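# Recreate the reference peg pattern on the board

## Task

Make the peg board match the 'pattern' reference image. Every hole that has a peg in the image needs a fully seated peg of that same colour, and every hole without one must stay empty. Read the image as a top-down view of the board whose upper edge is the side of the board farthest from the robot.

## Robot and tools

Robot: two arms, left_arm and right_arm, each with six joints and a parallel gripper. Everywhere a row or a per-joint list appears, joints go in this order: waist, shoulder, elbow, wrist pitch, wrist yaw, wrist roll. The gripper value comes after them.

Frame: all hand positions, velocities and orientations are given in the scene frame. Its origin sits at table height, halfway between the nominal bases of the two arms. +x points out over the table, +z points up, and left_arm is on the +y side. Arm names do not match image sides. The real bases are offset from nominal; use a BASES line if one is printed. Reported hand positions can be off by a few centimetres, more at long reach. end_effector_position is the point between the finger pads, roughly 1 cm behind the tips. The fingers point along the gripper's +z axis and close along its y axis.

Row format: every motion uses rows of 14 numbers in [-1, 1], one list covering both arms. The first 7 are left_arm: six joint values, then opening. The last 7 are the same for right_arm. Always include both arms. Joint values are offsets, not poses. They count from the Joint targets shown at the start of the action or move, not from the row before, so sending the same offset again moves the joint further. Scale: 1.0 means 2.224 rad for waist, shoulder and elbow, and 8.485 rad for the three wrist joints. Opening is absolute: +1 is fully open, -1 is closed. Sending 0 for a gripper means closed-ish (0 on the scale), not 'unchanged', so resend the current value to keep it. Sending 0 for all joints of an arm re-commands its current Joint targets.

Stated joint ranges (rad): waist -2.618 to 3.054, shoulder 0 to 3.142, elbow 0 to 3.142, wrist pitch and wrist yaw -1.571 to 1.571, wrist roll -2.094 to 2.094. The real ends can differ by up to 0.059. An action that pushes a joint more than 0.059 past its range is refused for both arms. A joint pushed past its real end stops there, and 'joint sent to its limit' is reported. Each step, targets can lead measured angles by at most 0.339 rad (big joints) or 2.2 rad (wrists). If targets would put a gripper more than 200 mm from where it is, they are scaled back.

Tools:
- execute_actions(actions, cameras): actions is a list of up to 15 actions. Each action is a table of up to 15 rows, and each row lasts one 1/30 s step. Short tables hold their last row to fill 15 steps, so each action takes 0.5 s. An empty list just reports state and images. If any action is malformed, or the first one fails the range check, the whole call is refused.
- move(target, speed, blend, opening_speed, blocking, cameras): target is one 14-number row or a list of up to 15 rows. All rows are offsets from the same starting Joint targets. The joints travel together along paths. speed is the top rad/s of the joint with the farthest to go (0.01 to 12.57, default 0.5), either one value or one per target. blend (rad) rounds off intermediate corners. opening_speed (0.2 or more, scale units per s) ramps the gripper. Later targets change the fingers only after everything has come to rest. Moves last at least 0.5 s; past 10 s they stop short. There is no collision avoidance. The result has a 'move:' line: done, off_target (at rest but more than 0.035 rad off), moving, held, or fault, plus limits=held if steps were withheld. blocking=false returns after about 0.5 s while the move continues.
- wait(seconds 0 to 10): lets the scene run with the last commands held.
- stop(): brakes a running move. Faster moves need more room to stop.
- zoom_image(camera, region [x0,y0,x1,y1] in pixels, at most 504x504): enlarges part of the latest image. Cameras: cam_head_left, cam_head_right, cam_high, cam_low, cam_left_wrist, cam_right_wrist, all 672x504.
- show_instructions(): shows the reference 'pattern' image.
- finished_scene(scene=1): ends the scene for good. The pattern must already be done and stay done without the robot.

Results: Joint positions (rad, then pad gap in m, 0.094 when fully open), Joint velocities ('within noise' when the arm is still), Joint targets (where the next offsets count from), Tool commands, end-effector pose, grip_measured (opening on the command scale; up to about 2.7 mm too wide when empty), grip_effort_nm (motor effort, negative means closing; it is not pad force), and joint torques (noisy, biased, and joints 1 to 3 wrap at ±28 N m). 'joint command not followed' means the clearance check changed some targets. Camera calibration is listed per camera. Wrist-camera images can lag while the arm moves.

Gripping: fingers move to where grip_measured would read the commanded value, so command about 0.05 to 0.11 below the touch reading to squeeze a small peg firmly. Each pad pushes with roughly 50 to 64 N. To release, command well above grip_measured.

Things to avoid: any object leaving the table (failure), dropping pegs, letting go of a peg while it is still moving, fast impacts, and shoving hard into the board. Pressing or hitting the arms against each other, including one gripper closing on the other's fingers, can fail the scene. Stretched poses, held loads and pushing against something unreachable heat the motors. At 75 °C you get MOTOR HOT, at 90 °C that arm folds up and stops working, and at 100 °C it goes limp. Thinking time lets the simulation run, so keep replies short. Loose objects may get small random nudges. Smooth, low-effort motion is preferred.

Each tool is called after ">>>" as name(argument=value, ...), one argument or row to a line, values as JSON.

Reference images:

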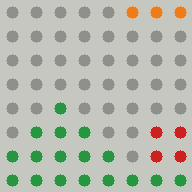

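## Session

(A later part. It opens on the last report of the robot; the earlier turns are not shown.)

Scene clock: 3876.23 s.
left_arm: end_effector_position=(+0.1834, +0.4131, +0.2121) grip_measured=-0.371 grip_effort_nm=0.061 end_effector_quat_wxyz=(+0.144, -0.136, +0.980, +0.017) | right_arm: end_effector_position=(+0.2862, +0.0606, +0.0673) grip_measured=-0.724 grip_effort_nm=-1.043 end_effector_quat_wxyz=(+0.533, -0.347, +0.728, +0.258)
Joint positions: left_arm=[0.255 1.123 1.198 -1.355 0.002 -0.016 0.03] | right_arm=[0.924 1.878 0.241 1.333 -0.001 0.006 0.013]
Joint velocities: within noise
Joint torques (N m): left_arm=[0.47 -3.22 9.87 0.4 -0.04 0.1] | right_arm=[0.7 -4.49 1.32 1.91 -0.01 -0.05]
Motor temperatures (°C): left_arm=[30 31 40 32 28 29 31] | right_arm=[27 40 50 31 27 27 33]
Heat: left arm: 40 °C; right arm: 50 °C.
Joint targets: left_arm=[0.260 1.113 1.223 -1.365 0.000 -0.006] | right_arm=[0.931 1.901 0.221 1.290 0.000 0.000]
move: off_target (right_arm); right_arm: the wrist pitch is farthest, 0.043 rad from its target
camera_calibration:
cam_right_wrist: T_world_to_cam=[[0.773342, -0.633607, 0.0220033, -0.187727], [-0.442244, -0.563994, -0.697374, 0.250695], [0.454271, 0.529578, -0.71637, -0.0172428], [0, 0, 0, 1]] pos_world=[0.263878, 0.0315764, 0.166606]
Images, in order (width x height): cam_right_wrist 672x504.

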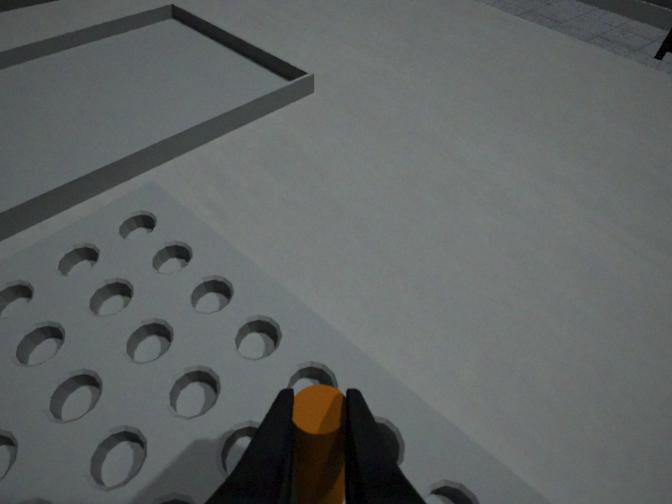

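>>> move(
  target=[
    [0,0,0,0,0,0,-0.37,0,-0.1803,0.1704,-0.0931,0,0,-0.85],
    [0,0,0,0,0,0,-0.37,-0.1039,-0.1129,0.4402,-0.2227,0,0.0236,-0.85],
    [0,0,0,0,0,0,-0.37,-0.2963,-0.1263,0.4042,-0.2781,0,0.075,-0.85],
    [0,0,0,0,0,0,-0.37,-0.2963,-0.08,0.3067,-0.2421,0,0.075,-0.85],
  ],
  speed=[0.8,1,0.8,0.3],
  cameras=["cam_right_wrist"],
)

>>> move(
  target=[
    [0,0,0,0,0,0,-0.37,0,0,0,0,0,0,-0.37],
    [0,0,0,0,0,0,-0.37,0,0.0072,-0.0054,0.0031,0,0,-0.37],
  ],
  speed=[0.3,0.1],
  cameras=["cam_right_wrist"],
)

Scene clock: 3963.97 s.
left_arm: end_effector_position=(+0.1834, +0.4131, +0.2121) grip_measured=-0.371 grip_effort_nm=0.071 end_effector_quat_wxyz=(+0.144, -0.136, +0.980, +0.017) | right_arm: end_effector_position=(+0.3096, -0.1705, +0.0177) grip_measured=-0.724 grip_effort_nm=-1.053 end_effector_quat_wxyz=(-0.005, +0.192, +0.981, +0.000)
Joint positions: left_arm=[0.255 1.123 1.198 -1.355 0.002 -0.016 0.03] | right_arm=[0.273 1.714 0.915 -0.781 -0.003 0.629 0.013]
Joint velocities: within noise
Joint torques (N m): left_arm=[0.42 -3.22 9.8 0.42 -0.04 0.13] | right_arm=[-0.03 -6.76 4.67 0.91 0 0.09]
Motor temperatures (°C): left_arm=[30 30 40 32 28 29 31] | right_arm=[27 39 46 35 27 27 34]
Heat: left arm: 40 °C; right arm: 46 °C.
Joint targets: left_arm=[0.260 1.113 1.223 -1.365 0.000 -0.006] | right_arm=[0.272 1.723 0.903 -0.764 0.000 0.637]
move: done
camera_calibration:
cam_right_wrist: T_world_to_cam=[[-0.353303, -0.935295, 0.0200286, -0.0537617], [-0.815436, 0.318379, 0.483424, 0.341112], [-0.458521, 0.154463, -0.875157, 0.280479], [0, 0, 0, 1]] pos_world=[0.387766, -0.202209, 0.0816379]
Images, in order (width x height): cam_right_wrist 672x504.

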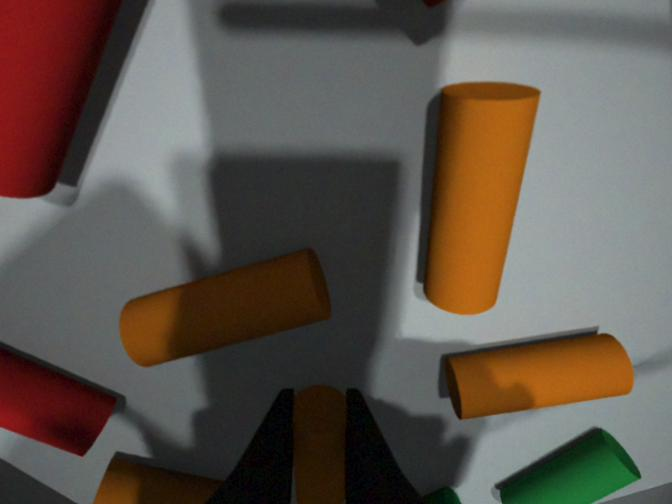

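Scene clock: 3965.17 s.
left_arm: end_effector_position=(+0.1834, +0.4131, +0.2121) grip_measured=-0.371 grip_effort_nm=0.061 end_effector_quat_wxyz=(+0.144, -0.136, +0.980, +0.017) | right_arm: end_effector_position=(+0.3143, -0.1694, +0.0145) grip_measured=-0.372 grip_effort_nm=0.105 end_effector_quat_wxyz=(+0.003, +0.192, +0.981, +0.003)
Joint positions: left_arm=[0.255 1.123 1.198 -1.355 0.002 -0.016 0.03] | right_arm=[0.273 1.722 0.91 -0.75 -0.003 0.63 0.029]
Joint velocities: within noise
Joint torques (N m): left_arm=[0.53 -3.12 9.74 0.43 -0.04 0.14] | right_arm=[-0.05 -6.12 3.99 0.89 0.01 0.08]
Motor temperatures (°C): left_arm=[30 30 40 32 28 29 31] | right_arm=[27 39 46 34 27 27 33]
Heat: left arm: 40 °C; right arm: 46 °C.
Joint targets: left_arm=[0.260 1.113 1.223 -1.365 0.000 -0.006] | right_arm=[0.272 1.739 0.891 -0.738 0.000 0.637]
move: done
camera_calibration:
cam_right_wrist: T_world_to_cam=[[-0.354296, -0.935081, 0.00987881, -0.0504682], [-0.823494, 0.316987, 0.470507, 0.348588], [-0.443094, 0.158564, -0.882341, 0.275637], [0, 0, 0, 1]] pos_world=[0.391313, -0.201396, 0.0796914]
Images, in order (width x height): cam_right_wrist 672x504.

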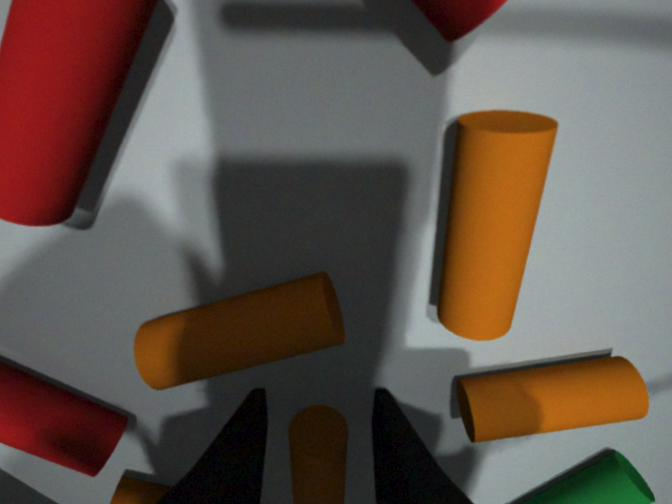

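>>> move(
  target=[
    [0,0,0,0,0,0,-0.37,0,-0.0022,-0.0054,0.001,0,0,-0.37],
  ],
  speed=0.1,
  cameras=["cam_right_wrist"],
)

Scene clock: 3975.60 s.
left_arm: end_effector_position=(+0.1834, +0.4131, +0.2121) grip_measured=-0.371 grip_effort_nm=0.061 end_effector_quat_wxyz=(+0.144, -0.136, +0.980, +0.017) | right_arm: end_effector_position=(+0.3142, -0.1694, +0.0142) grip_measured=-0.372 grip_effort_nm=0.115 end_effector_quat_wxyz=(+0.003, +0.192, +0.981, +0.003)
Joint positions: left_arm=[0.255 1.123 1.198 -1.355 0.002 -0.016 0.03] | right_arm=[0.273 1.722 0.908 -0.748 -0.003 0.63 0.029]
Joint velocities: within noise
Joint torques (N m): left_arm=[0.46 -3.08 9.78 0.45 -0.05 0.12] | right_arm=[-0.06 -6.58 3.02 0.96 0.02 0.08]
Motor temperatures (°C): left_arm=[30 30 40 32 28 29 31] | right_arm=[27 39 46 33 27 27 33]
Heat: left arm: 40 °C; right arm: 46 °C.
Joint targets: left_arm=[0.260 1.113 1.223 -1.365 0.000 -0.006] | right_arm=[0.272 1.735 0.879 -0.729 0.000 0.637]
move: done
camera_calibration:
cam_right_wrist: T_world_to_cam=[[-0.354269, -0.935094, 0.00959364, -0.0504907], [-0.823725, 0.316899, 0.470162, 0.348748], [-0.442686, 0.158661, -0.882528, 0.275203], [0, 0, 0, 1]] pos_world=[0.391214, -0.201396, 0.0793902]
Images, in order (width x height): cam_right_wrist 672x504.

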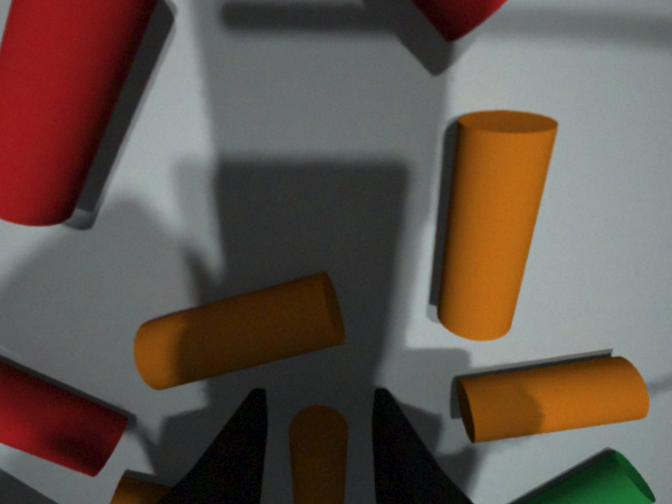

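>>> move(
  target=[
    [0,0,0,0,0,0,-0.37,0,-0.0157,0.0063,-0.0048,0,0,-0.37],
  ],
  speed=0.1,
  cameras=["cam_right_wrist"],
)

Scene clock: 3989.87 s.
left_arm: end_effector_position=(+0.1834, +0.4131, +0.2121) grip_measured=-0.371 grip_effort_nm=0.066 end_effector_quat_wxyz=(+0.144, -0.136, +0.980, +0.017) | right_arm: end_effector_position=(+0.3138, -0.1695, +0.0144) grip_measured=-0.372 grip_effort_nm=0.115 end_effector_quat_wxyz=(+0.003, +0.192, +0.981, +0.003)
Joint positions: left_arm=[0.255 1.123 1.198 -1.355 0.002 -0.016 0.03] | right_arm=[0.273 1.722 0.908 -0.75 -0.003 0.63 0.029]
Joint velocities: within noise
Joint torques (N m): left_arm=[0.39 -3.19 9.88 0.43 -0.06 0.07] | right_arm=[-0.06 -9.85 4.33 0.52 0.01 0.07]
Motor temperatures (°C): left_arm=[30 30 40 32 28 29 31] | right_arm=[27 40 46 32 27 27 32]
Heat: left arm: 40 °C; right arm: 46 °C.
Joint targets: left_arm=[0.260 1.113 1.223 -1.365 0.000 -0.006] | right_arm=[0.272 1.700 0.893 -0.770 0.000 0.637]
move: done
camera_calibration:
cam_right_wrist: T_world_to_cam=[[-0.354347, -0.935058, 0.0102596, -0.0507078], [-0.823145, 0.317105, 0.471038, 0.348227], [-0.443701, 0.158466, -0.882053, 0.275495], [0, 0, 0, 1]] pos_world=[0.390911, -0.201496, 0.0794933]
Images, in order (width x height): cam_right_wrist 672x504.

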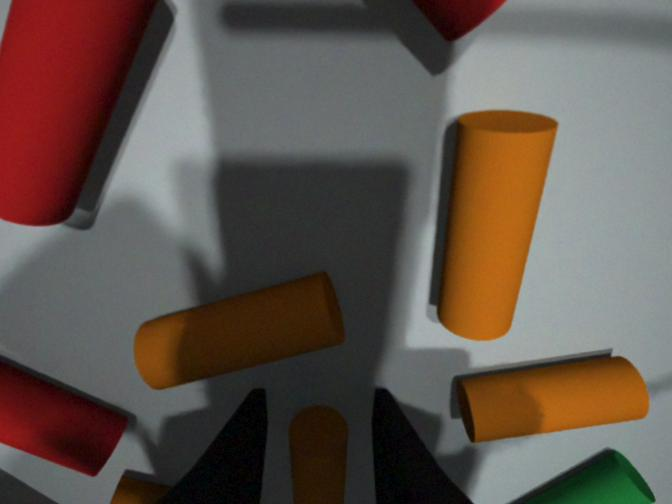

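>>> move(
  target=[
    [0,0,0,0,0,0,-0.37,0,-0.02,0.0436,-0.0145,0,0,-0.37],
    [0,0,0,0,0,0,-0.37,0,0.0148,-0.0063,0.0045,0,0,-0.37],
  ],
  speed=0.25,
  cameras=["cam_right_wrist"],
)

Scene clock: 3999.33 s.
left_arm: end_effector_position=(+0.1834, +0.4131, +0.2121) grip_measured=-0.371 grip_effort_nm=0.056 end_effector_quat_wxyz=(+0.144, -0.136, +0.980, +0.017) | right_arm: end_effector_position=(+0.3086, -0.1708, +0.0142) grip_measured=-0.372 grip_effort_nm=0.115 end_effector_quat_wxyz=(-0.004, +0.192, +0.981, +0.000)
Joint positions: left_arm=[0.255 1.123 1.198 -1.355 0.002 -0.016 0.03] | right_arm=[0.273 1.715 0.9 -0.762 -0.003 0.631 0.029]
Joint velocities: within noise
Joint torques (N m): left_arm=[0.34 -3.08 9.89 0.48 -0.02 0.11] | right_arm=[-0.03 -6 3.75 1.07 0.02 0.07]
Motor temperatures (°C): left_arm=[30 30 40 32 28 29 31] | right_arm=[27 41 46 32 27 27 32]
Heat: left arm: 40 °C; right arm: 46 °C.
Joint targets: left_arm=[0.260 1.113 1.223 -1.365 0.000 -0.006] | right_arm=[0.272 1.732 0.879 -0.732 0.000 0.637]
move: done
camera_calibration:
cam_right_wrist: T_world_to_cam=[[-0.354484, -0.934886, 0.0181531, -0.0538354], [-0.816659, 0.318994, 0.480949, 0.342529], [-0.455423, 0.155664, -0.876561, 0.276296], [0, 0, 0, 1]] pos_world=[0.386477, -0.202604, 0.0784288]
Images, in order (width x height): cam_right_wrist 672x504.

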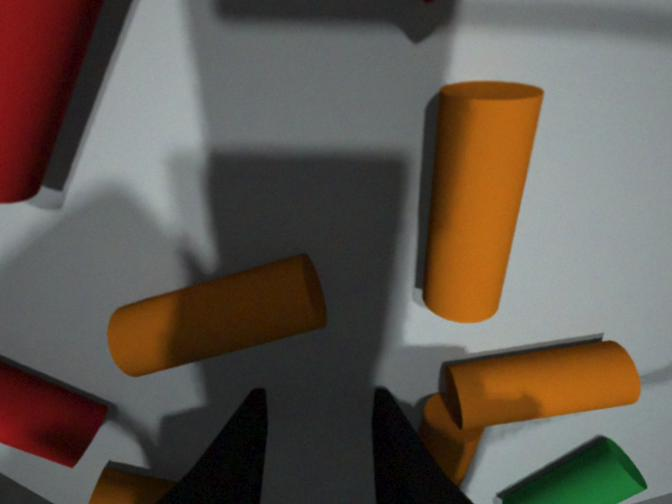

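>>> move(
  target=[0,0,0,0,0,0,-0.37,0,-0.045,0.08,-0.0214,0,0,-0.37],
  speed=0.3,
  cameras=["cam_right_wrist"],
)

Scene clock: 4005.40 s.
left_arm: end_effector_position=(+0.1834, +0.4131, +0.2121) grip_measured=-0.371 grip_effort_nm=0.066 end_effector_quat_wxyz=(+0.144, -0.136, +0.980, +0.017) | right_arm: end_effector_position=(+0.3267, -0.1663, +0.0579) grip_measured=-0.372 grip_effort_nm=0.110 end_effector_quat_wxyz=(+0.018, +0.192, +0.981, +0.010)
Joint positions: left_arm=[0.255 1.123 1.198 -1.355 0.002 -0.016 0.03] | right_arm=[0.273 1.658 1.03 -0.901 -0.003 0.631 0.029]
Joint velocities: within noise
Joint torques (N m): left_arm=[0.46 -2.99 9.85 0.46 0.02 0.11] | right_arm=[-0.05 -10.18 8.98 0.66 0.02 0.07]
Motor temperatures (°C): left_arm=[30 30 40 32 28 29 31] | right_arm=[27 40 46 32 27 27 32]
Heat: left arm: 40 °C; right arm: 46 °C.
Joint targets: left_arm=[0.260 1.113 1.223 -1.365 0.000 -0.006] | right_arm=[0.272 1.632 1.057 -0.914 0.000 0.637]
move: done
camera_calibration:
cam_right_wrist: T_world_to_cam=[[-0.35471, -0.934935, -0.00879272, -0.0423823], [-0.837955, 0.313717, 0.446557, 0.342998], [-0.414743, 0.165766, -0.894712, 0.311552], [0, 0, 0, 1]] pos_world=[0.401598, -0.198874, 0.125209]
Images, in order (width x height): cam_right_wrist 672x504.

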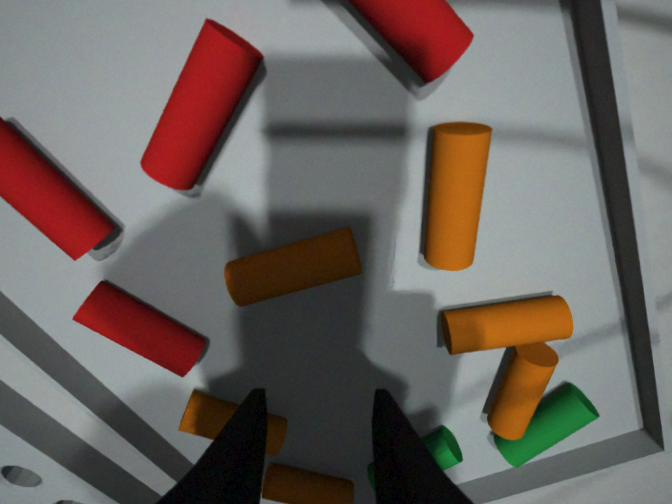

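>>> move(
  target=[0,0,0,0,0,0,-0.37,-0.0886,0.0818,0.0688,-0.0042,0,-0.0309,-0.37],
  speed=0.6,
  cameras=["cam_right_wrist"],
)

Scene clock: 4033.83 s.
left_arm: end_effector_position=(+0.1834, +0.4131, +0.2121) grip_measured=-0.371 grip_effort_nm=0.056 end_effector_quat_wxyz=(+0.144, -0.136, +0.980, +0.017) | right_arm: end_effector_position=(+0.3633, -0.2207, +0.0509) grip_measured=-0.372 grip_effort_nm=0.115 end_effector_quat_wxyz=(+0.001, +0.166, +0.986, +0.002)
Joint positions: left_arm=[0.255 1.123 1.198 -1.355 0.002 -0.016 0.03] | right_arm=[0.076 1.805 1.174 -0.938 -0.004 0.381 0.029]
Joint velocities: within noise
Joint torques (N m): left_arm=[0.42 -3.18 9.83 0.43 -0.01 0.13] | right_arm=[-0.02 -8.29 9.84 0.6 0.02 -0.05]
Motor temperatures (°C): left_arm=[30 30 40 32 28 29 31] | right_arm=[27 40 47 31 27 27 32]
Heat: left arm: 40 °C; right arm: 47 °C.
Joint targets: left_arm=[0.260 1.113 1.223 -1.365 0.000 -0.006] | right_arm=[0.075 1.814 1.210 -0.949 0.000 0.374]
move: off_target (right_arm); right_arm: the elbow is farthest, 0.036 rad from its target
camera_calibration:
cam_right_wrist: T_world_to_cam=[[-0.304918, -0.952287, 0.0132036, -0.103405], [-0.836454, 0.274406, 0.474389, 0.383238], [-0.455378, 0.133606, -0.880216, 0.336331], [0, 0, 0, 1]] pos_world=[0.442188, -0.24857, 0.115605]
Images, in order (width x height): cam_right_wrist 672x504.

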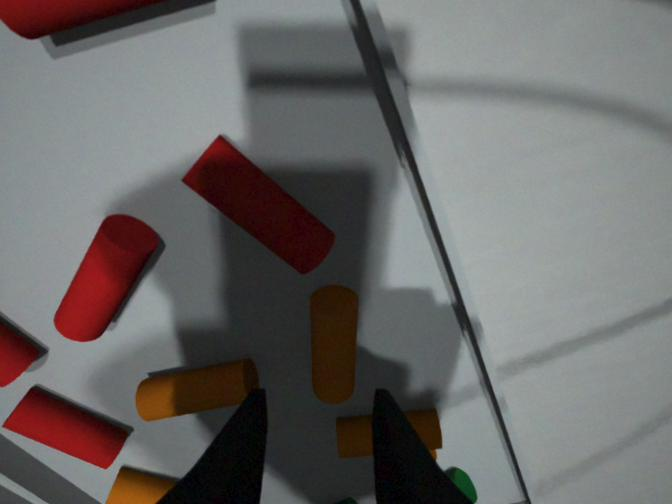

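>>> move(
  target=[
    [0,0,0,0,0,0,-0.37,-0.0117,0.0099,0.0112,0,0,0,-0.37],
    [0,0,0,0,0,0,-0.37,-0.0117,0.0364,-0.0432,0.0171,0,0,-0.37],
    [0,0,0,0,0,0,-0.37,-0.0117,0.0364,-0.0432,0.0171,0,0,-0.85],
    [0,0,0,0,0,0,-0.37,-0.0117,-0.0063,0.054,-0.0178,0,0,-0.85],
    [0,0,0,0,0,0,-0.37,0.281,-0.0737,-0.0045,0.0411,0,-0.0205,-0.85],
    [0,0,0,0,0,0,-0.37,0.3849,-0.1412,-0.2743,0.1708,0,-0.0441,-0.85],
  ],
  speed=[0.2,0.2,0.3,0.4,0.9,1],
  cameras=["cam_right_wrist"],
)

Scene clock: 4060.83 s.
left_arm: end_effector_position=(+0.1834, +0.4131, +0.2121) grip_measured=-0.371 grip_effort_nm=0.066 end_effector_quat_wxyz=(+0.144, -0.136, +0.980, +0.017) | right_arm: end_effector_position=(+0.3165, +0.1006, +0.1371) grip_measured=-0.717 grip_effort_nm=-1.053 end_effector_quat_wxyz=(+0.480, -0.365, +0.763, +0.235)
Joint positions: left_arm=[0.255 1.123 1.198 -1.355 0.002 -0.016 0.03] | right_arm=[0.926 1.534 0.613 0.478 -0.005 0.008 0.013]
Joint velocities: within noise
Joint torques (N m): left_arm=[0.53 -3.04 9.83 0.42 -0.03 0.11] | right_arm=[0.54 -10.15 5.74 2.59 0.03 -0.06]
Motor temperatures (°C): left_arm=[30 30 41 32 28 29 31] | right_arm=[27 41 48 31 27 27 32]
Heat: left arm: 41 °C; right arm: 48 °C.
Joint targets: left_arm=[0.260 1.113 1.223 -1.365 0.000 -0.006] | right_arm=[0.931 1.500 0.600 0.500 0.000 0.000]
move: done
camera_calibration:
cam_right_wrist: T_world_to_cam=[[0.778193, -0.627689, 0.0205581, -0.189355], [-0.496694, -0.635162, -0.591494, 0.345078], [0.384331, 0.450085, -0.806048, 0.0402717], [0, 0, 0, 1]] pos_world=[0.303276, 0.0821985, 0.240465]
Images, in order (width x height): cam_right_wrist 672x504.

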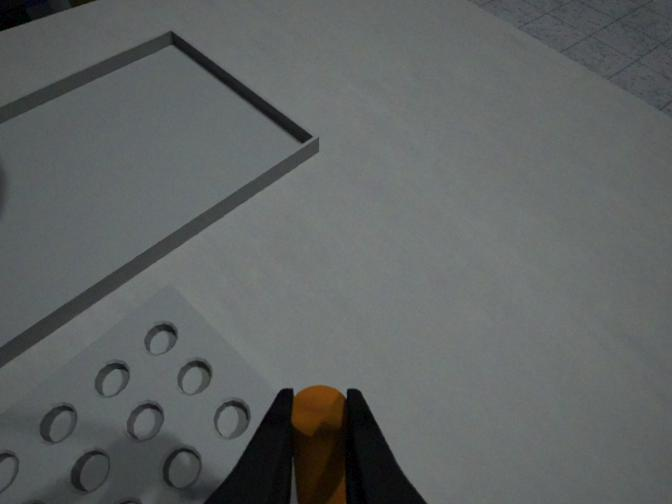

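>>> move(
  target=[
    [0,0,0,0,0,0,-0.37,-0.1039,0.0674,0.2698,-0.1296,0,0.0236,-0.85],
    [0,0,0,0,0,0,-0.37,-0.3966,0.1349,0.3282,-0.1886,0,0.0441,-0.85],
    [0,0,0,0,0,0,-0.37,-0.3966,0.1776,0.2311,-0.1537,0,0.0441,-0.85],
    [0,0,0,0,0,0,-0.37,-0.3966,0.1776,0.2311,-0.1537,0,0.0441,-0.37],
    [0,0,0,0,0,0,-0.37,-0.3966,0.1394,0.2855,-0.172,0,0.0441,-0.37],
  ],
  speed=[0.9,0.9,0.25,0.3,0.3],
  cameras=["cam_right_wrist"],
)

Scene clock: 4134.70 s.
left_arm: end_effector_position=(+0.1834, +0.4131, +0.2121) grip_measured=-0.371 grip_effort_nm=0.056 end_effector_quat_wxyz=(+0.144, -0.136, +0.980, +0.017) | right_arm: end_effector_position=(+0.3693, -0.2307, +0.0476) grip_measured=-0.372 grip_effort_nm=0.110 end_effector_quat_wxyz=(-0.006, +0.175, +0.984, +0.000)
Joint positions: left_arm=[0.255 1.123 1.198 -1.355 0.002 -0.016 0.03] | right_arm=[0.045 1.842 1.207 -0.948 -0.002 0.368 0.029]
Joint velocities: within noise
Joint torques (N m): left_arm=[0.42 -3.14 9.74 0.47 -0.03 0.11] | right_arm=[0.49 -12.67 8.96 0.58 0.01 0.07]
Motor temperatures (°C): left_arm=[30 30 41 32 28 29 31] | right_arm=[27 42 47 38 27 27 33]
Heat: left arm: 41 °C; right arm: 47 °C.
Joint targets: left_arm=[0.260 1.113 1.223 -1.365 0.000 -0.006] | right_arm=[0.049 1.810 1.235 -0.959 0.000 0.374]
move: done
camera_calibration:
cam_right_wrist: T_world_to_cam=[[-0.322071, -0.94652, 0.0192671, -0.103682], [-0.824711, 0.2905, 0.485244, 0.391432], [-0.46489, 0.140393, -0.874166, 0.342371], [0, 0, 0, 1]] pos_world=[0.448591, -0.259914, 0.111347]
Images, in order (width x height): cam_right_wrist 672x504.

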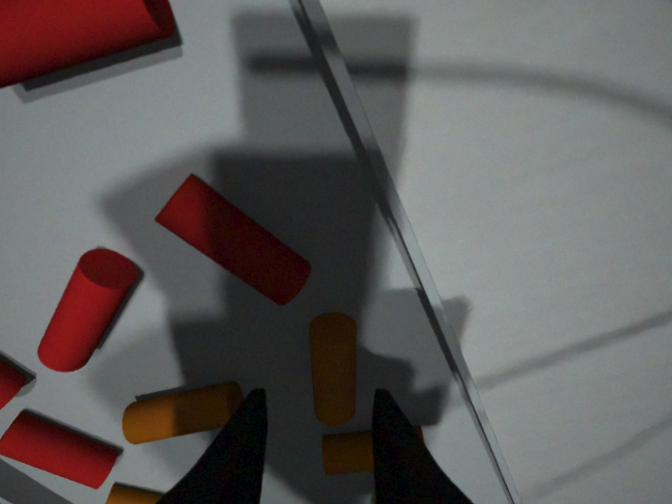

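>>> move(
  target=[
    [0,0,0,0,0,0,-0.37,-0.0097,0.012,0,0,0,0,-0.37],
    [0,0,0,0,0,0,-0.37,-0.0097,0.0373,-0.0603,0.0194,0,0,-0.37],
  ],
  speed=[0.2,0.2],
  cameras=["cam_right_wrist"],
)

Scene clock: 4147.33 s.
left_arm: end_effector_position=(+0.1834, +0.4131, +0.2121) grip_measured=-0.371 grip_effort_nm=0.056 end_effector_quat_wxyz=(+0.144, -0.136, +0.980, +0.017) | right_arm: end_effector_position=(+0.3655, -0.2339, +0.0147) grip_measured=-0.372 grip_effort_nm=0.115 end_effector_quat_wxyz=(-0.004, +0.180, +0.984, +0.000)
Joint positions: left_arm=[0.255 1.123 1.198 -1.355 0.002 -0.016 0.03] | right_arm=[0.035 1.881 1.114 -0.811 -0.002 0.368 0.029]
Joint velocities: within noise
Joint torques (N m): left_arm=[0.4 -3.18 9.78 0.45 -0.01 0.12] | right_arm=[-0.65 -8.43 4.67 0.9 0.01 0.07]
Motor temperatures (°C): left_arm=[30 30 41 32 28 29 31] | right_arm=[27 44 48 35 27 27 33]
Heat: left arm: 41 °C; right arm: 48 °C.
Joint targets: left_arm=[0.260 1.113 1.223 -1.365 0.000 -0.006] | right_arm=[0.028 1.893 1.101 -0.795 0.000 0.375]
move: done
camera_calibration:
cam_right_wrist: T_world_to_cam=[[-0.331913, -0.943143, 0.0177576, -0.102833], [-0.823868, 0.299003, 0.481496, 0.406926], [-0.459429, 0.145185, -0.876268, 0.311479], [0, 0, 0, 1]] pos_world=[0.444224, -0.26388, 0.0788316]
Images, in order (width x height): cam_right_wrist 672x504.

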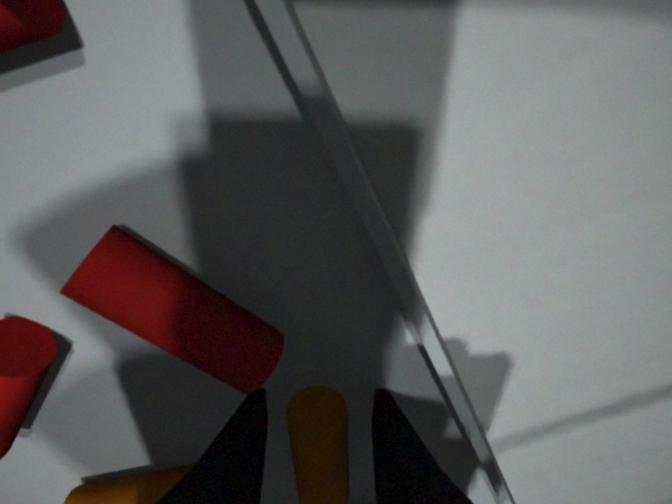

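>>> move(
  target=[
    [0,0,0,0,0,0,-0.37,0,0.0034,-0.0031,0.0017,0,0,-0.37],
  ],
  speed=[0.1],
  cameras=["cam_right_wrist"],
)

Scene clock: 4155.07 s.
left_arm: end_effector_position=(+0.1834, +0.4131, +0.2121) grip_measured=-0.371 grip_effort_nm=0.051 end_effector_quat_wxyz=(+0.144, -0.136, +0.980, +0.017) | right_arm: end_effector_position=(+0.3678, -0.2339, +0.0147) grip_measured=-0.372 grip_effort_nm=0.115 end_effector_quat_wxyz=(+0.001, +0.180, +0.984, +0.001)
Joint positions: left_arm=[0.255 1.123 1.198 -1.355 0.002 -0.016 0.03] | right_arm=[0.035 1.881 1.114 -0.802 -0.002 0.368 0.029]
Joint velocities: within noise
Joint torques (N m): left_arm=[0.25 -3.15 9.8 0.43 0.02 0.1] | right_arm=[-0.65 -7.75 4.04 0.97 0.01 0.07]
Motor temperatures (°C): left_arm=[30 30 41 32 28 29 31] | right_arm=[27 43 47 34 27 27 32]
Heat: left arm: 41 °C; right arm: 47 °C.
Joint targets: left_arm=[0.260 1.113 1.223 -1.365 0.000 -0.006] | right_arm=[0.028 1.901 1.094 -0.780 0.000 0.375]
move: done
camera_calibration:
cam_right_wrist: T_world_to_cam=[[-0.332113, -0.943126, 0.014614, -0.101962], [-0.828259, 0.299007, 0.4739, 0.410504], [-0.451317, 0.145284, -0.880457, 0.309554], [0, 0, 0, 1]] pos_world=[0.445848, -0.26388, 0.0795016]
Images, in order (width x height): cam_right_wrist 672x504.

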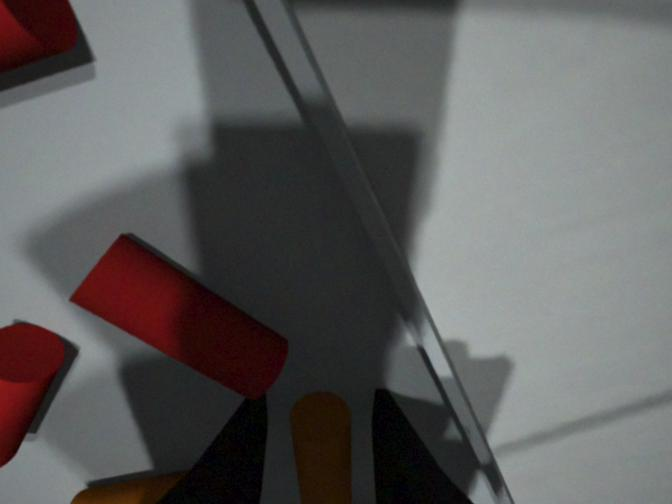

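>>> move(
  target=[
    [0,0,0,0,0,0,-0.37,0,0.0045,-0.0045,0,0,0,-0.37],
  ],
  speed=[0.1],
  cameras=[],
)

Scene clock: 4160.03 s.
left_arm: end_effector_position=(+0.1834, +0.4131, +0.2121) grip_measured=-0.371 grip_effort_nm=0.046 end_effector_quat_wxyz=(+0.144, -0.136, +0.980, +0.017) | right_arm: end_effector_position=(+0.3672, -0.2339, +0.0140) grip_measured=-0.372 grip_effort_nm=0.110 end_effector_quat_wxyz=(+0.000, +0.180, +0.984, +0.001)
Joint positions: left_arm=[0.255 1.123 1.198 -1.355 0.002 -0.016 0.03] | right_arm=[0.035 1.881 1.11 -0.799 -0.002 0.368 0.029]
Joint velocities: within noise
Joint torques (N m): left_arm=[0.49 -3.15 9.73 0.47 -0.03 0.15] | right_arm=[-0.66 -6.8 3.4 0.95 0 0.07]
Motor temperatures (°C): left_arm=[30 30 41 32 28 29 31] | right_arm=[27 43 46 34 27 27 32]
Heat: left arm: 41 °C; right arm: 46 °C.
Joint targets: left_arm=[0.260 1.113 1.223 -1.365 0.000 -0.006] | right_arm=[0.028 1.911 1.084 -0.780 0.000 0.375]
move: done
No camera images: "cameras" was empty.

>>> move(
  target=[
    [0,0,0,0,0,0,-0.37,0,0,0,0,0,0,-0.85],
    [0,0,0,0,0,0,-0.37,0,-0.0506,0.1106,-0.0377,0,0,-0.85],
    [0,0,0,0,0,0,-0.37,0.3022,-0.1173,0.0522,0.0212,0,-0.0206,-0.85],
    [0,0,0,0,0,0,-0.37,0.406,-0.1848,-0.2176,0.1509,0,-0.0442,-0.85],
  ],
  speed=[0.3,0.4,0.9,1],
  cameras=["cam_right_wrist"],
)

>>> zoom_image(
  camera="cam_right_wrist",
  region=[220, 350, 420, 504],
)

Scene clock: 4172.10 s.
left_arm: end_effector_position=(+0.1834, +0.4131, +0.2121) grip_measured=-0.371 grip_effort_nm=0.061 end_effector_quat_wxyz=(+0.144, -0.136, +0.980, +0.017) | right_arm: end_effector_position=(+0.3165, +0.1006, +0.1372) grip_measured=-0.716 grip_effort_nm=-1.043 end_effector_quat_wxyz=(+0.480, -0.365, +0.762, +0.235)
Joint positions: left_arm=[0.255 1.123 1.198 -1.355 0.002 -0.016 0.03] | right_arm=[0.925 1.533 0.613 0.478 -0.005 0.007 0.013]
Joint velocities: within noise
Joint torques (N m): left_arm=[0.36 -3.33 9.76 0.43 0 0.1] | right_arm=[0.55 -10.17 5.74 2.58 0.04 -0.07]
Motor temperatures (°C): left_arm=[30 29 41 32 28 29 31] | right_arm=[27 43 45 34 27 27 32]
Heat: left arm: 41 °C; right arm: 45 °C.
Joint targets: left_arm=[0.260 1.113 1.223 -1.365 0.000 -0.006] | right_arm=[0.931 1.500 0.600 0.500 0.000 -0.001]
move: done
camera_calibration:
cam_right_wrist: T_world_to_cam=[[0.778563, -0.627219, 0.0208655, -0.189583], [-0.496016, -0.635389, -0.591818, 0.345029], [0.384457, 0.450418, -0.805801, 0.0402267], [0, 0, 0, 1]] pos_world=[0.303277, 0.082199, 0.240565]
Images, in order (width x height): cam_right_wrist 672x504.

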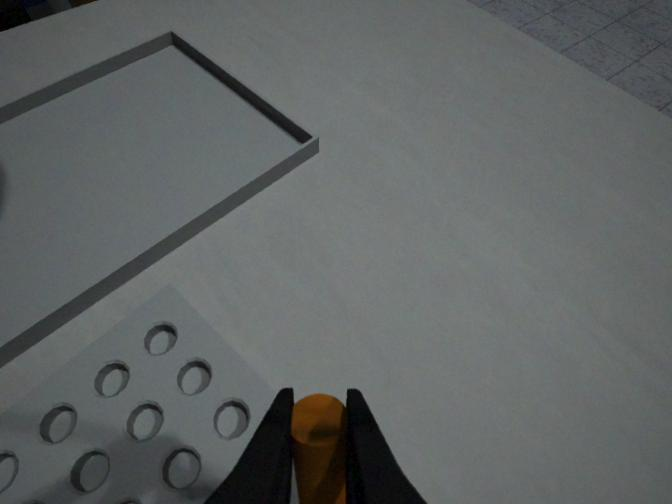

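Scaled by 2.520 from the camera's 672x504 image, which has a finer 960x720 frame.

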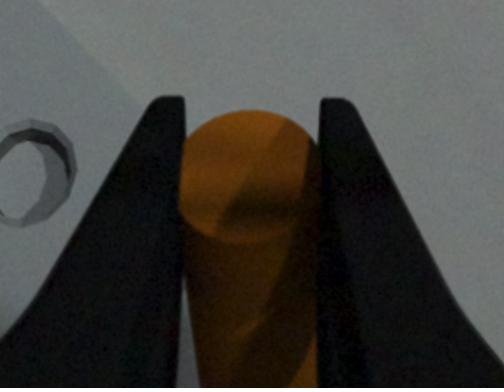

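>>> move(
  target=[
    [0,0,0,0,0,0,-0.37,0.0013,0.1673,-0.1736,0.0912,0,0,-0.85],
    [0,0,0,0,0,0,-0.37,0.0013,0.1879,-0.1736,0.0955,0,0,-0.85],
  ],
  speed=[0.8,0.12],
  cameras=["cam_right_wrist"],
)

Scene clock: 4291.20 s.
left_arm: end_effector_position=(+0.1834, +0.4131, +0.2121) grip_measured=-0.371 grip_effort_nm=0.071 end_effector_quat_wxyz=(+0.144, -0.136, +0.980, +0.017) | right_arm: end_effector_position=(+0.2808, +0.0581, +0.0562) grip_measured=-0.716 grip_effort_nm=-1.048 end_effector_quat_wxyz=(+0.518, -0.354, +0.735, +0.255)
Joint positions: left_arm=[0.255 1.123 1.198 -1.355 0.002 -0.016 0.03] | right_arm=[0.928 1.898 0.23 1.329 -0.008 0.006 0.013]
Joint velocities: within noise
Joint torques (N m): left_arm=[0.36 -3.11 9.77 0.45 -0.03 0.15] | right_arm=[0.55 -4.85 1.42 2.18 0.06 -0.05]
Motor temperatures (°C): left_arm=[30 29 41 32 28 29 31] | right_arm=[27 44 44 42 27 27 34]
Heat: left arm: 41 °C; right arm: 44 °C.
Joint targets: left_arm=[0.260 1.113 1.223 -1.365 0.000 -0.006] | right_arm=[0.933 1.918 0.213 1.310 0.000 0.000]
move: done
camera_calibration:
cam_right_wrist: T_world_to_cam=[[0.780467, -0.624852, 0.0207441, -0.187327], [-0.451806, -0.586638, -0.672106, 0.241664], [0.432136, 0.515185, -0.740164, -0.0128974], [0, 0, 0, 1]] pos_world=[0.260962, 0.0313621, 0.156764]
Images, in order (width x height): cam_right_wrist 672x504.

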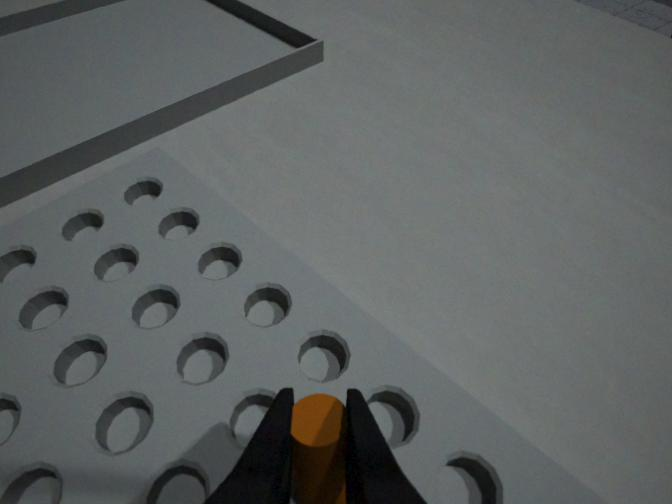

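>>> move(
  target=[
    [0,0,0,0,0,0,-0.37,0,0.018,-0.0018,0.0065,0,0,-0.85],
  ],
  speed=[0.1],
  cameras=["cam_right_wrist"],
)

Scene clock: 4317.20 s.
left_arm: end_effector_position=(+0.1834, +0.4131, +0.2121) grip_measured=-0.371 grip_effort_nm=0.066 end_effector_quat_wxyz=(+0.144, -0.136, +0.980, +0.017) | right_arm: end_effector_position=(+0.2805, +0.0577, +0.0559) grip_measured=-0.716 grip_effort_nm=-1.048 end_effector_quat_wxyz=(+0.525, -0.352, +0.730, +0.259)
Joint positions: left_arm=[0.255 1.123 1.198 -1.355 0.002 -0.016 0.03] | right_arm=[0.928 1.935 0.222 1.392 -0.008 0.006 0.013]
Joint velocities: within noise
Joint torques (N m): left_arm=[0.32 -3.1 9.77 0.42 -0.01 0.09] | right_arm=[0.55 -4.71 1.48 2.09 0.06 -0.05]
Motor temperatures (°C): left_arm=[30 29 41 32 28 29 31] | right_arm=[27 42 42 40 27 27 34]
Heat: left arm: 41 °C; right arm: 42 °C.
Joint targets: left_arm=[0.260 1.113 1.223 -1.365 0.000 -0.006] | right_arm=[0.933 1.958 0.209 1.365 0.000 0.000]
move: done
camera_calibration:
cam_right_wrist: T_world_to_cam=[[0.780232, -0.625148, 0.0207012, -0.187247], [-0.443859, -0.576682, -0.685876, 0.239065], [0.440712, 0.525954, -0.727424, -0.0165777], [0, 0, 0, 1]] pos_world=[0.259513, 0.029527, 0.155787]
Images, in order (width x height): cam_right_wrist 672x504.

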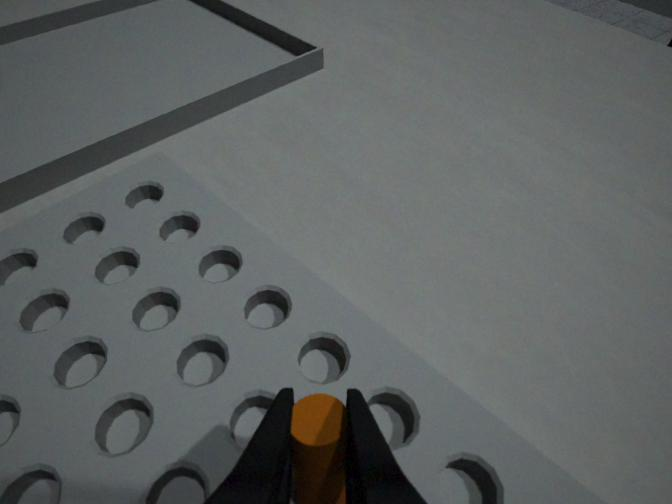

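>>> move(
  target=[
    [0,0,0,0,0,0,-0.37,0,-0.036,0,-0.0106,0,0,-0.85],
    [0,0,0,0,0,0,-0.37,0,-0.0225,0.002,-0.0065,0,0,-0.85],
  ],
  speed=[0.2,0.12],
  cameras=["cam_right_wrist"],
)

Scene clock: 4339.33 s.
left_arm: end_effector_position=(+0.1834, +0.4131, +0.2121) grip_measured=-0.371 grip_effort_nm=0.056 end_effector_quat_wxyz=(+0.144, -0.136, +0.980, +0.017) | right_arm: end_effector_position=(+0.2796, +0.0566, +0.0559) grip_measured=-0.716 grip_effort_nm=-1.048 end_effector_quat_wxyz=(+0.518, -0.354, +0.735, +0.255)
Joint positions: left_arm=[0.255 1.123 1.198 -1.355 0.002 -0.016 0.03] | right_arm=[0.928 1.899 0.222 1.338 -0.008 0.006 0.013]
Joint velocities: within noise
Joint torques (N m): left_arm=[0.46 -3 9.91 0.44 -0.03 0.1] | right_arm=[0.55 -5.87 2.13 2.07 0.06 -0.04]
Motor temperatures (°C): left_arm=[30 29 41 32 28 29 31] | right_arm=[27 41 42 39 27 27 34]
Heat: left arm: 41 °C; right arm: 42 °C.
Joint targets: left_arm=[0.260 1.113 1.223 -1.365 0.000 -0.006] | right_arm=[0.933 1.908 0.214 1.310 0.000 -0.001]
move: done
camera_calibration:
cam_right_wrist: T_world_to_cam=[[0.780463, -0.624857, 0.0207884, -0.187325], [-0.45161, -0.586443, -0.672409, 0.239965], [0.43235, 0.515401, -0.739888, -0.0120083], [0, 0, 0, 1]] pos_world=[0.259763, 0.0298634, 0.156364]
Images, in order (width x height): cam_right_wrist 672x504.

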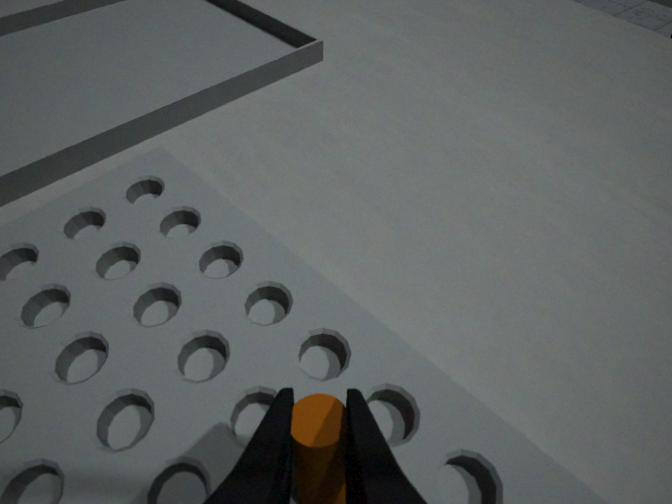

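>>> move(
  target=[
    [0,0,0,0,0,0,-0.37,0,0.022,0,0.0018,0,0,-0.85],
  ],
  speed=[0.1],
  cameras=["cam_right_wrist"],
)

Scene clock: 4345.57 s.
left_arm: end_effector_position=(+0.1834, +0.4131, +0.2121) grip_measured=-0.371 grip_effort_nm=0.056 end_effector_quat_wxyz=(+0.144, -0.136, +0.980, +0.017) | right_arm: end_effector_position=(+0.2801, +0.0573, +0.0552) grip_measured=-0.716 grip_effort_nm=-1.043 end_effector_quat_wxyz=(+0.523, -0.353, +0.732, +0.257)
Joint positions: left_arm=[0.255 1.123 1.198 -1.355 0.002 -0.016 0.03] | right_arm=[0.928 1.928 0.222 1.378 -0.008 0.006 0.013]
Joint velocities: within noise
Joint torques (N m): left_arm=[0.46 -3.1 9.72 0.44 -0.01 0.11] | right_arm=[0.54 -4.05 1.95 1.8 0.05 -0.05]
Motor temperatures (°C): left_arm=[30 29 41 32 28 29 31] | right_arm=[27 41 41 39 27 27 34]
Heat: left arm: 41 °C; right arm: 41 °C.
Joint targets: left_arm=[0.260 1.113 1.223 -1.365 0.000 -0.006] | right_arm=[0.933 1.957 0.214 1.326 0.000 0.000]
move: off_target (right_arm); right_arm: the wrist pitch is farthest, 0.053 rad from its target
camera_calibration:
cam_right_wrist: T_world_to_cam=[[0.780342, -0.625009, 0.0207371, -0.187228], [-0.446792, -0.58042, -0.6808, 0.238938], [0.437543, 0.521992, -0.732175, -0.0153977], [0, 0, 0, 1]] pos_world=[0.259594, 0.0297029, 0.155278]
Images, in order (width x height): cam_right_wrist 672x504.

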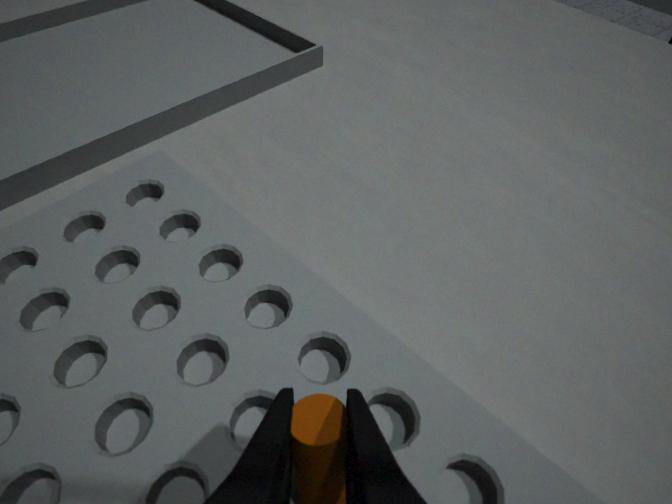

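>>> move(
  target=[
    [0,0,0,0,0,0,-0.37,0,-0.03,-0.004,-0.012,0,0,-0.85],
    [0,0,0,0,0,0,-0.37,0,-0.022,-0.005,-0.002,0,0,-0.85],
    [0,0,0,0,0,0,-0.37,0,0.0,-0.005,-0.001,0,0,-0.85],
  ],
  speed=[0.2,0.12,0.1],
  cameras=["cam_right_wrist"],
)

Scene clock: 4366.10 s.
left_arm: end_effector_position=(+0.1834, +0.4131, +0.2121) grip_measured=-0.371 grip_effort_nm=0.056 end_effector_quat_wxyz=(+0.144, -0.136, +0.980, +0.017) | right_arm: end_effector_position=(+0.2796, +0.0567, +0.0550) grip_measured=-0.716 grip_effort_nm=-1.048 end_effector_quat_wxyz=(+0.522, -0.353, +0.732, +0.257)
Joint positions: left_arm=[0.255 1.123 1.198 -1.355 0.002 -0.016 0.03] | right_arm=[0.928 1.928 0.219 1.38 -0.008 0.005 0.013]
Joint velocities: within noise
Joint torques (N m): left_arm=[0.38 -3.15 9.78 0.48 -0.05 0.15] | right_arm=[0.55 -4.07 1.2 1.69 0.07 -0.05]
Motor temperatures (°C): left_arm=[30 29 41 32 28 29 31] | right_arm=[27 41 41 38 27 27 34]
Heat: left arm: 41 °C; right arm: 41 °C.
Joint targets: left_arm=[0.260 1.113 1.223 -1.365 0.000 -0.006] | right_arm=[0.933 1.956 0.203 1.317 0.000 -0.001]
move: off_target (right_arm); right_arm: the wrist pitch is farthest, 0.063 rad from its target
camera_calibration:
cam_right_wrist: T_world_to_cam=[[0.780416, -0.624907, 0.0210528, -0.187281], [-0.446866, -0.580988, -0.680268, 0.23818], [0.437335, 0.521484, -0.732661, -0.0148667], [0, 0, 0, 1]] pos_world=[0.259093, 0.0290996, 0.155077]
Images, in order (width x height): cam_right_wrist 672x504.

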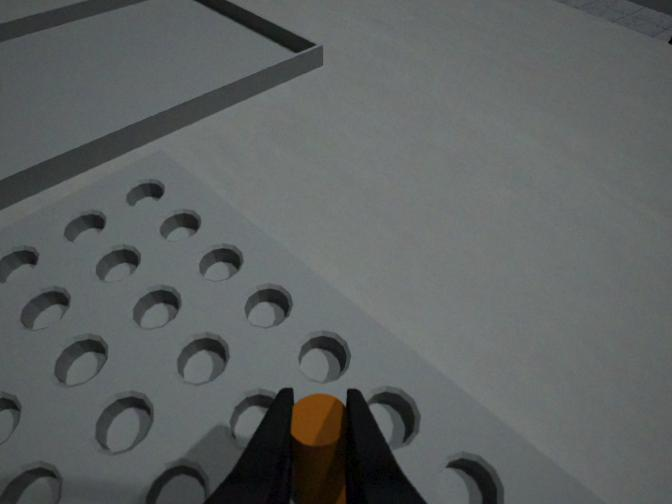

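>>> move(
  target=[
    [0,0,0,0,0,0,-0.37,0,-0.005,0,-0.002,0,0,-0.85],
    [0,0,0,0,0,0,-0.37,0,-0.005,0,-0.002,0,0,-0.7],
    [0,0,0,0,0,0,-0.37,0,-0.005,0,-0.002,0,0,-0.55],
    [0,0,0,0,0,0,-0.37,0,-0.005,0,-0.002,0,0,-0.42],
    [0,0,0,0,0,0,-0.37,0,-0.1286,0,-0.002,0,0,-0.42],
    [0,0,0,0,0,0,-0.37,0,-0.1596,0.4483,-0.1906,0,0,-0.42],
    [0,0,0,0,0,0,-0.37,0,0.0238,0.696,-0.3089,0,0,-0.37],
  ],
  speed=[0.1,0.2,0.2,0.5,0.3,1.2,1],
  cameras=["cam_right_wrist"],
)

Scene clock: 4385.97 s.
left_arm: end_effector_position=(+0.1834, +0.4131, +0.2121) grip_measured=-0.371 grip_effort_nm=0.061 end_effector_quat_wxyz=(+0.144, -0.136, +0.980, +0.017) | right_arm: end_effector_position=(+0.2834, +0.0614, +0.1201) grip_measured=-0.372 grip_effort_nm=0.115 end_effector_quat_wxyz=(-0.004, -0.432, +0.902, +0.002)
Joint positions: left_arm=[0.255 1.123 1.198 -1.355 0.002 -0.016 0.03] | right_arm=[0.928 1.996 1.714 -1.294 -0.008 0.005 0.029]
Joint velocities: within noise
Joint torques (N m): left_arm=[0.49 -3.15 9.89 0.45 -0.02 0.13] | right_arm=[0.57 -10.45 10.35 0.6 0.06 -0.04]
Motor temperatures (°C): left_arm=[30 29 41 32 28 29 31] | right_arm=[27 41 42 38 27 27 34]
Heat: left arm: 41 °C; right arm: 42 °C.
Joint targets: left_arm=[0.260 1.113 1.223 -1.365 0.000 -0.006] | right_arm=[0.933 2.009 1.751 -1.304 0.000 0.000]
move: off_target (right_arm); target 2's new numbers were sent with right_arm's wrist pitch 0.081 rad from that target; target 3's new numbers were sent with right_arm's wrist pitch 0.080 rad from that target; target 7's new numbers were sent with right_arm's elbow 0.037 rad from that target; right_arm: the elbow is farthest, 0.037 rad from its target
camera_calibration:
cam_right_wrist: T_world_to_cam=[[0.79444, -0.607265, 0.00967389, -0.192367], [-0.536746, -0.694554, 0.479061, 0.180126], [-0.284198, -0.385778, -0.877729, 0.306312], [0, 0, 0, 1]] pos_world=[0.336559, 0.126458, 0.184428]
Images, in order (width x height): cam_right_wrist 672x504.

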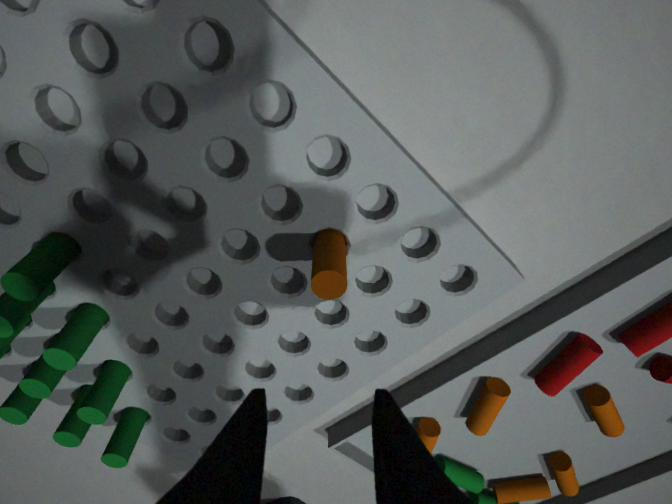

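>>> move(
  target=[
    [0,0,0,0,0,0,-0.37,-0.0067,0.0207,-0.1237,0.0358,0,0,-0.37],
    [0,0,0,0,0,0,-0.37,-0.0067,0.0207,-0.1237,0.0358,0,0,-0.85],
  ],
  speed=[0.3,0.3],
  cameras=["cam_right_wrist"],
)

Scene clock: 4429.63 s.
left_arm: end_effector_position=(+0.1834, +0.4131, +0.2121) grip_measured=-0.371 grip_effort_nm=0.056 end_effector_quat_wxyz=(+0.144, -0.136, +0.980, +0.017) | right_arm: end_effector_position=(+0.2849, +0.0633, +0.0467) grip_measured=-0.746 grip_effort_nm=-1.043 end_effector_quat_wxyz=(+0.002, -0.432, +0.902, +0.005)
Joint positions: left_arm=[0.255 1.123 1.198 -1.355 0.002 -0.016 0.03] | right_arm=[0.928 2.044 1.487 -1.006 -0.008 0.005 0.012]
Joint velocities: within noise
Joint torques (N m): left_arm=[0.31 -3.06 9.92 0.41 0 0.12] | right_arm=[-0.88 -10.8 5.35 0.81 0.06 -0.04]
Motor temperatures (°C): left_arm=[30 29 41 32 28 29 31] | right_arm=[27 45 43 34 27 27 33]
Heat: left arm: 41 °C; right arm: 45 °C.
Joint targets: left_arm=[0.260 1.113 1.223 -1.365 0.000 -0.006] | right_arm=[0.919 2.056 1.476 -1.000 0.000 -0.001]
move: done
camera_calibration:
cam_right_wrist: T_world_to_cam=[[0.7946, -0.607052, 0.00995249, -0.191707], [-0.540412, -0.699711, 0.467288, 0.219419], [-0.276704, -0.376686, -0.884049, 0.240599], [0, 0, 0, 1]] pos_world=[0.337482, 0.127784, 0.112078]
Images, in order (width x height): cam_right_wrist 672x504.

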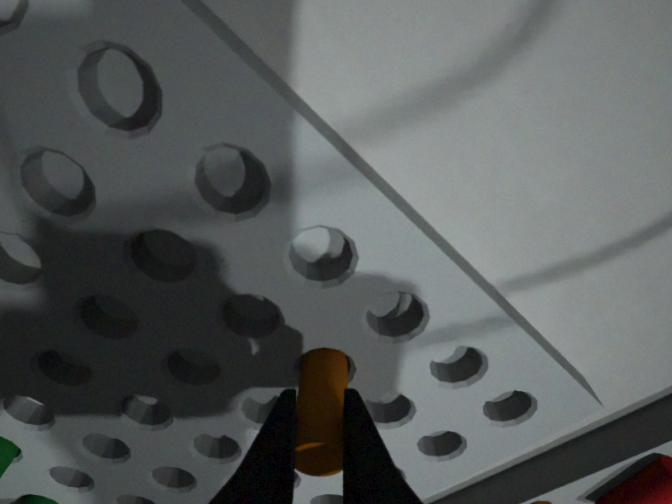

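>>> move(
  target=[
    [0,0,0,0,0,0,-0.37,0,-0.0211,0.1237,-0.0358,0,0,-0.85],
    [0,0,0,0,0,0,-0.37,-0.0782,-0.0432,0.0378,-0.0206,0,0.1656,-0.85],
    [0,0,0,0,0,0,-0.37,-0.0782,-0.0247,-0.0175,-0.0026,0,0.1656,-0.85],
  ],
  speed=[0.4,0.7,0.3],
  cameras=["cam_right_wrist"],
)

>>> zoom_image(
  camera="cam_right_wrist",
  region=[260, 290, 380, 400],
)

Scene clock: 4444.23 s.
left_arm: end_effector_position=(+0.1834, +0.4131, +0.2121) grip_measured=-0.371 grip_effort_nm=0.061 end_effector_quat_wxyz=(+0.144, -0.136, +0.980, +0.017) | right_arm: end_effector_position=(+0.3211, +0.0052, +0.0552) grip_measured=-0.746 grip_effort_nm=-1.048 end_effector_quat_wxyz=(-0.011, +0.331, +0.944, -0.012)
Joint positions: left_arm=[0.255 1.123 1.198 -1.355 0.002 -0.016 0.03] | right_arm=[0.75 2.007 1.467 -1.063 -0.008 1.395 0.012]
Joint velocities: within noise
Joint torques (N m): left_arm=[0.35 -3.12 9.7 0.44 -0.04 0.11] | right_arm=[-0.51 -12 3.55 1.15 0.05 0.1]
Motor temperatures (°C): left_arm=[30 29 41 32 28 29 31] | right_arm=[27 46 43 34 27 27 33]
Heat: left arm: 41 °C; right arm: 46 °C.
Joint targets: left_arm=[0.260 1.113 1.223 -1.365 0.000 -0.006] | right_arm=[0.745 2.001 1.437 -1.022 0.000 1.404]
move: off_target (right_arm); right_arm: the wrist pitch is farthest, 0.041 rad from its target
camera_calibration:
cam_right_wrist: T_world_to_cam=[[-0.604369, -0.795297, 0.0473371, 0.192288], [-0.681426, 0.546792, 0.486495, 0.231924], [-0.412792, 0.261766, -0.8724, 0.275976], [0, 0, 0, 1]] pos_world=[0.388173, -0.0461287, 0.118829]
Images, in order (width x height): cam_right_wrist 672x504.

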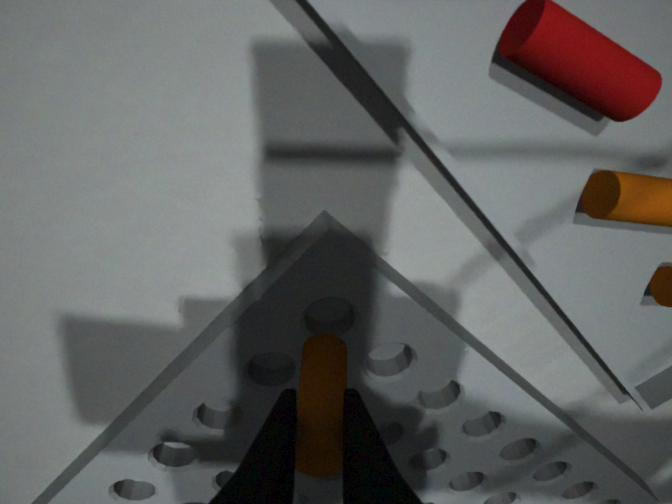

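Scaled by 4.200 from the camera's 672x504 image, which has a finer 960x720 frame.

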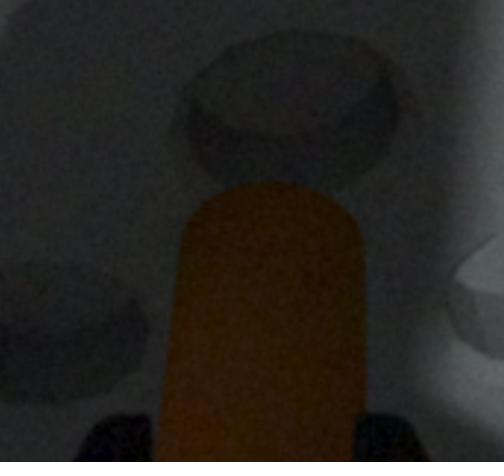

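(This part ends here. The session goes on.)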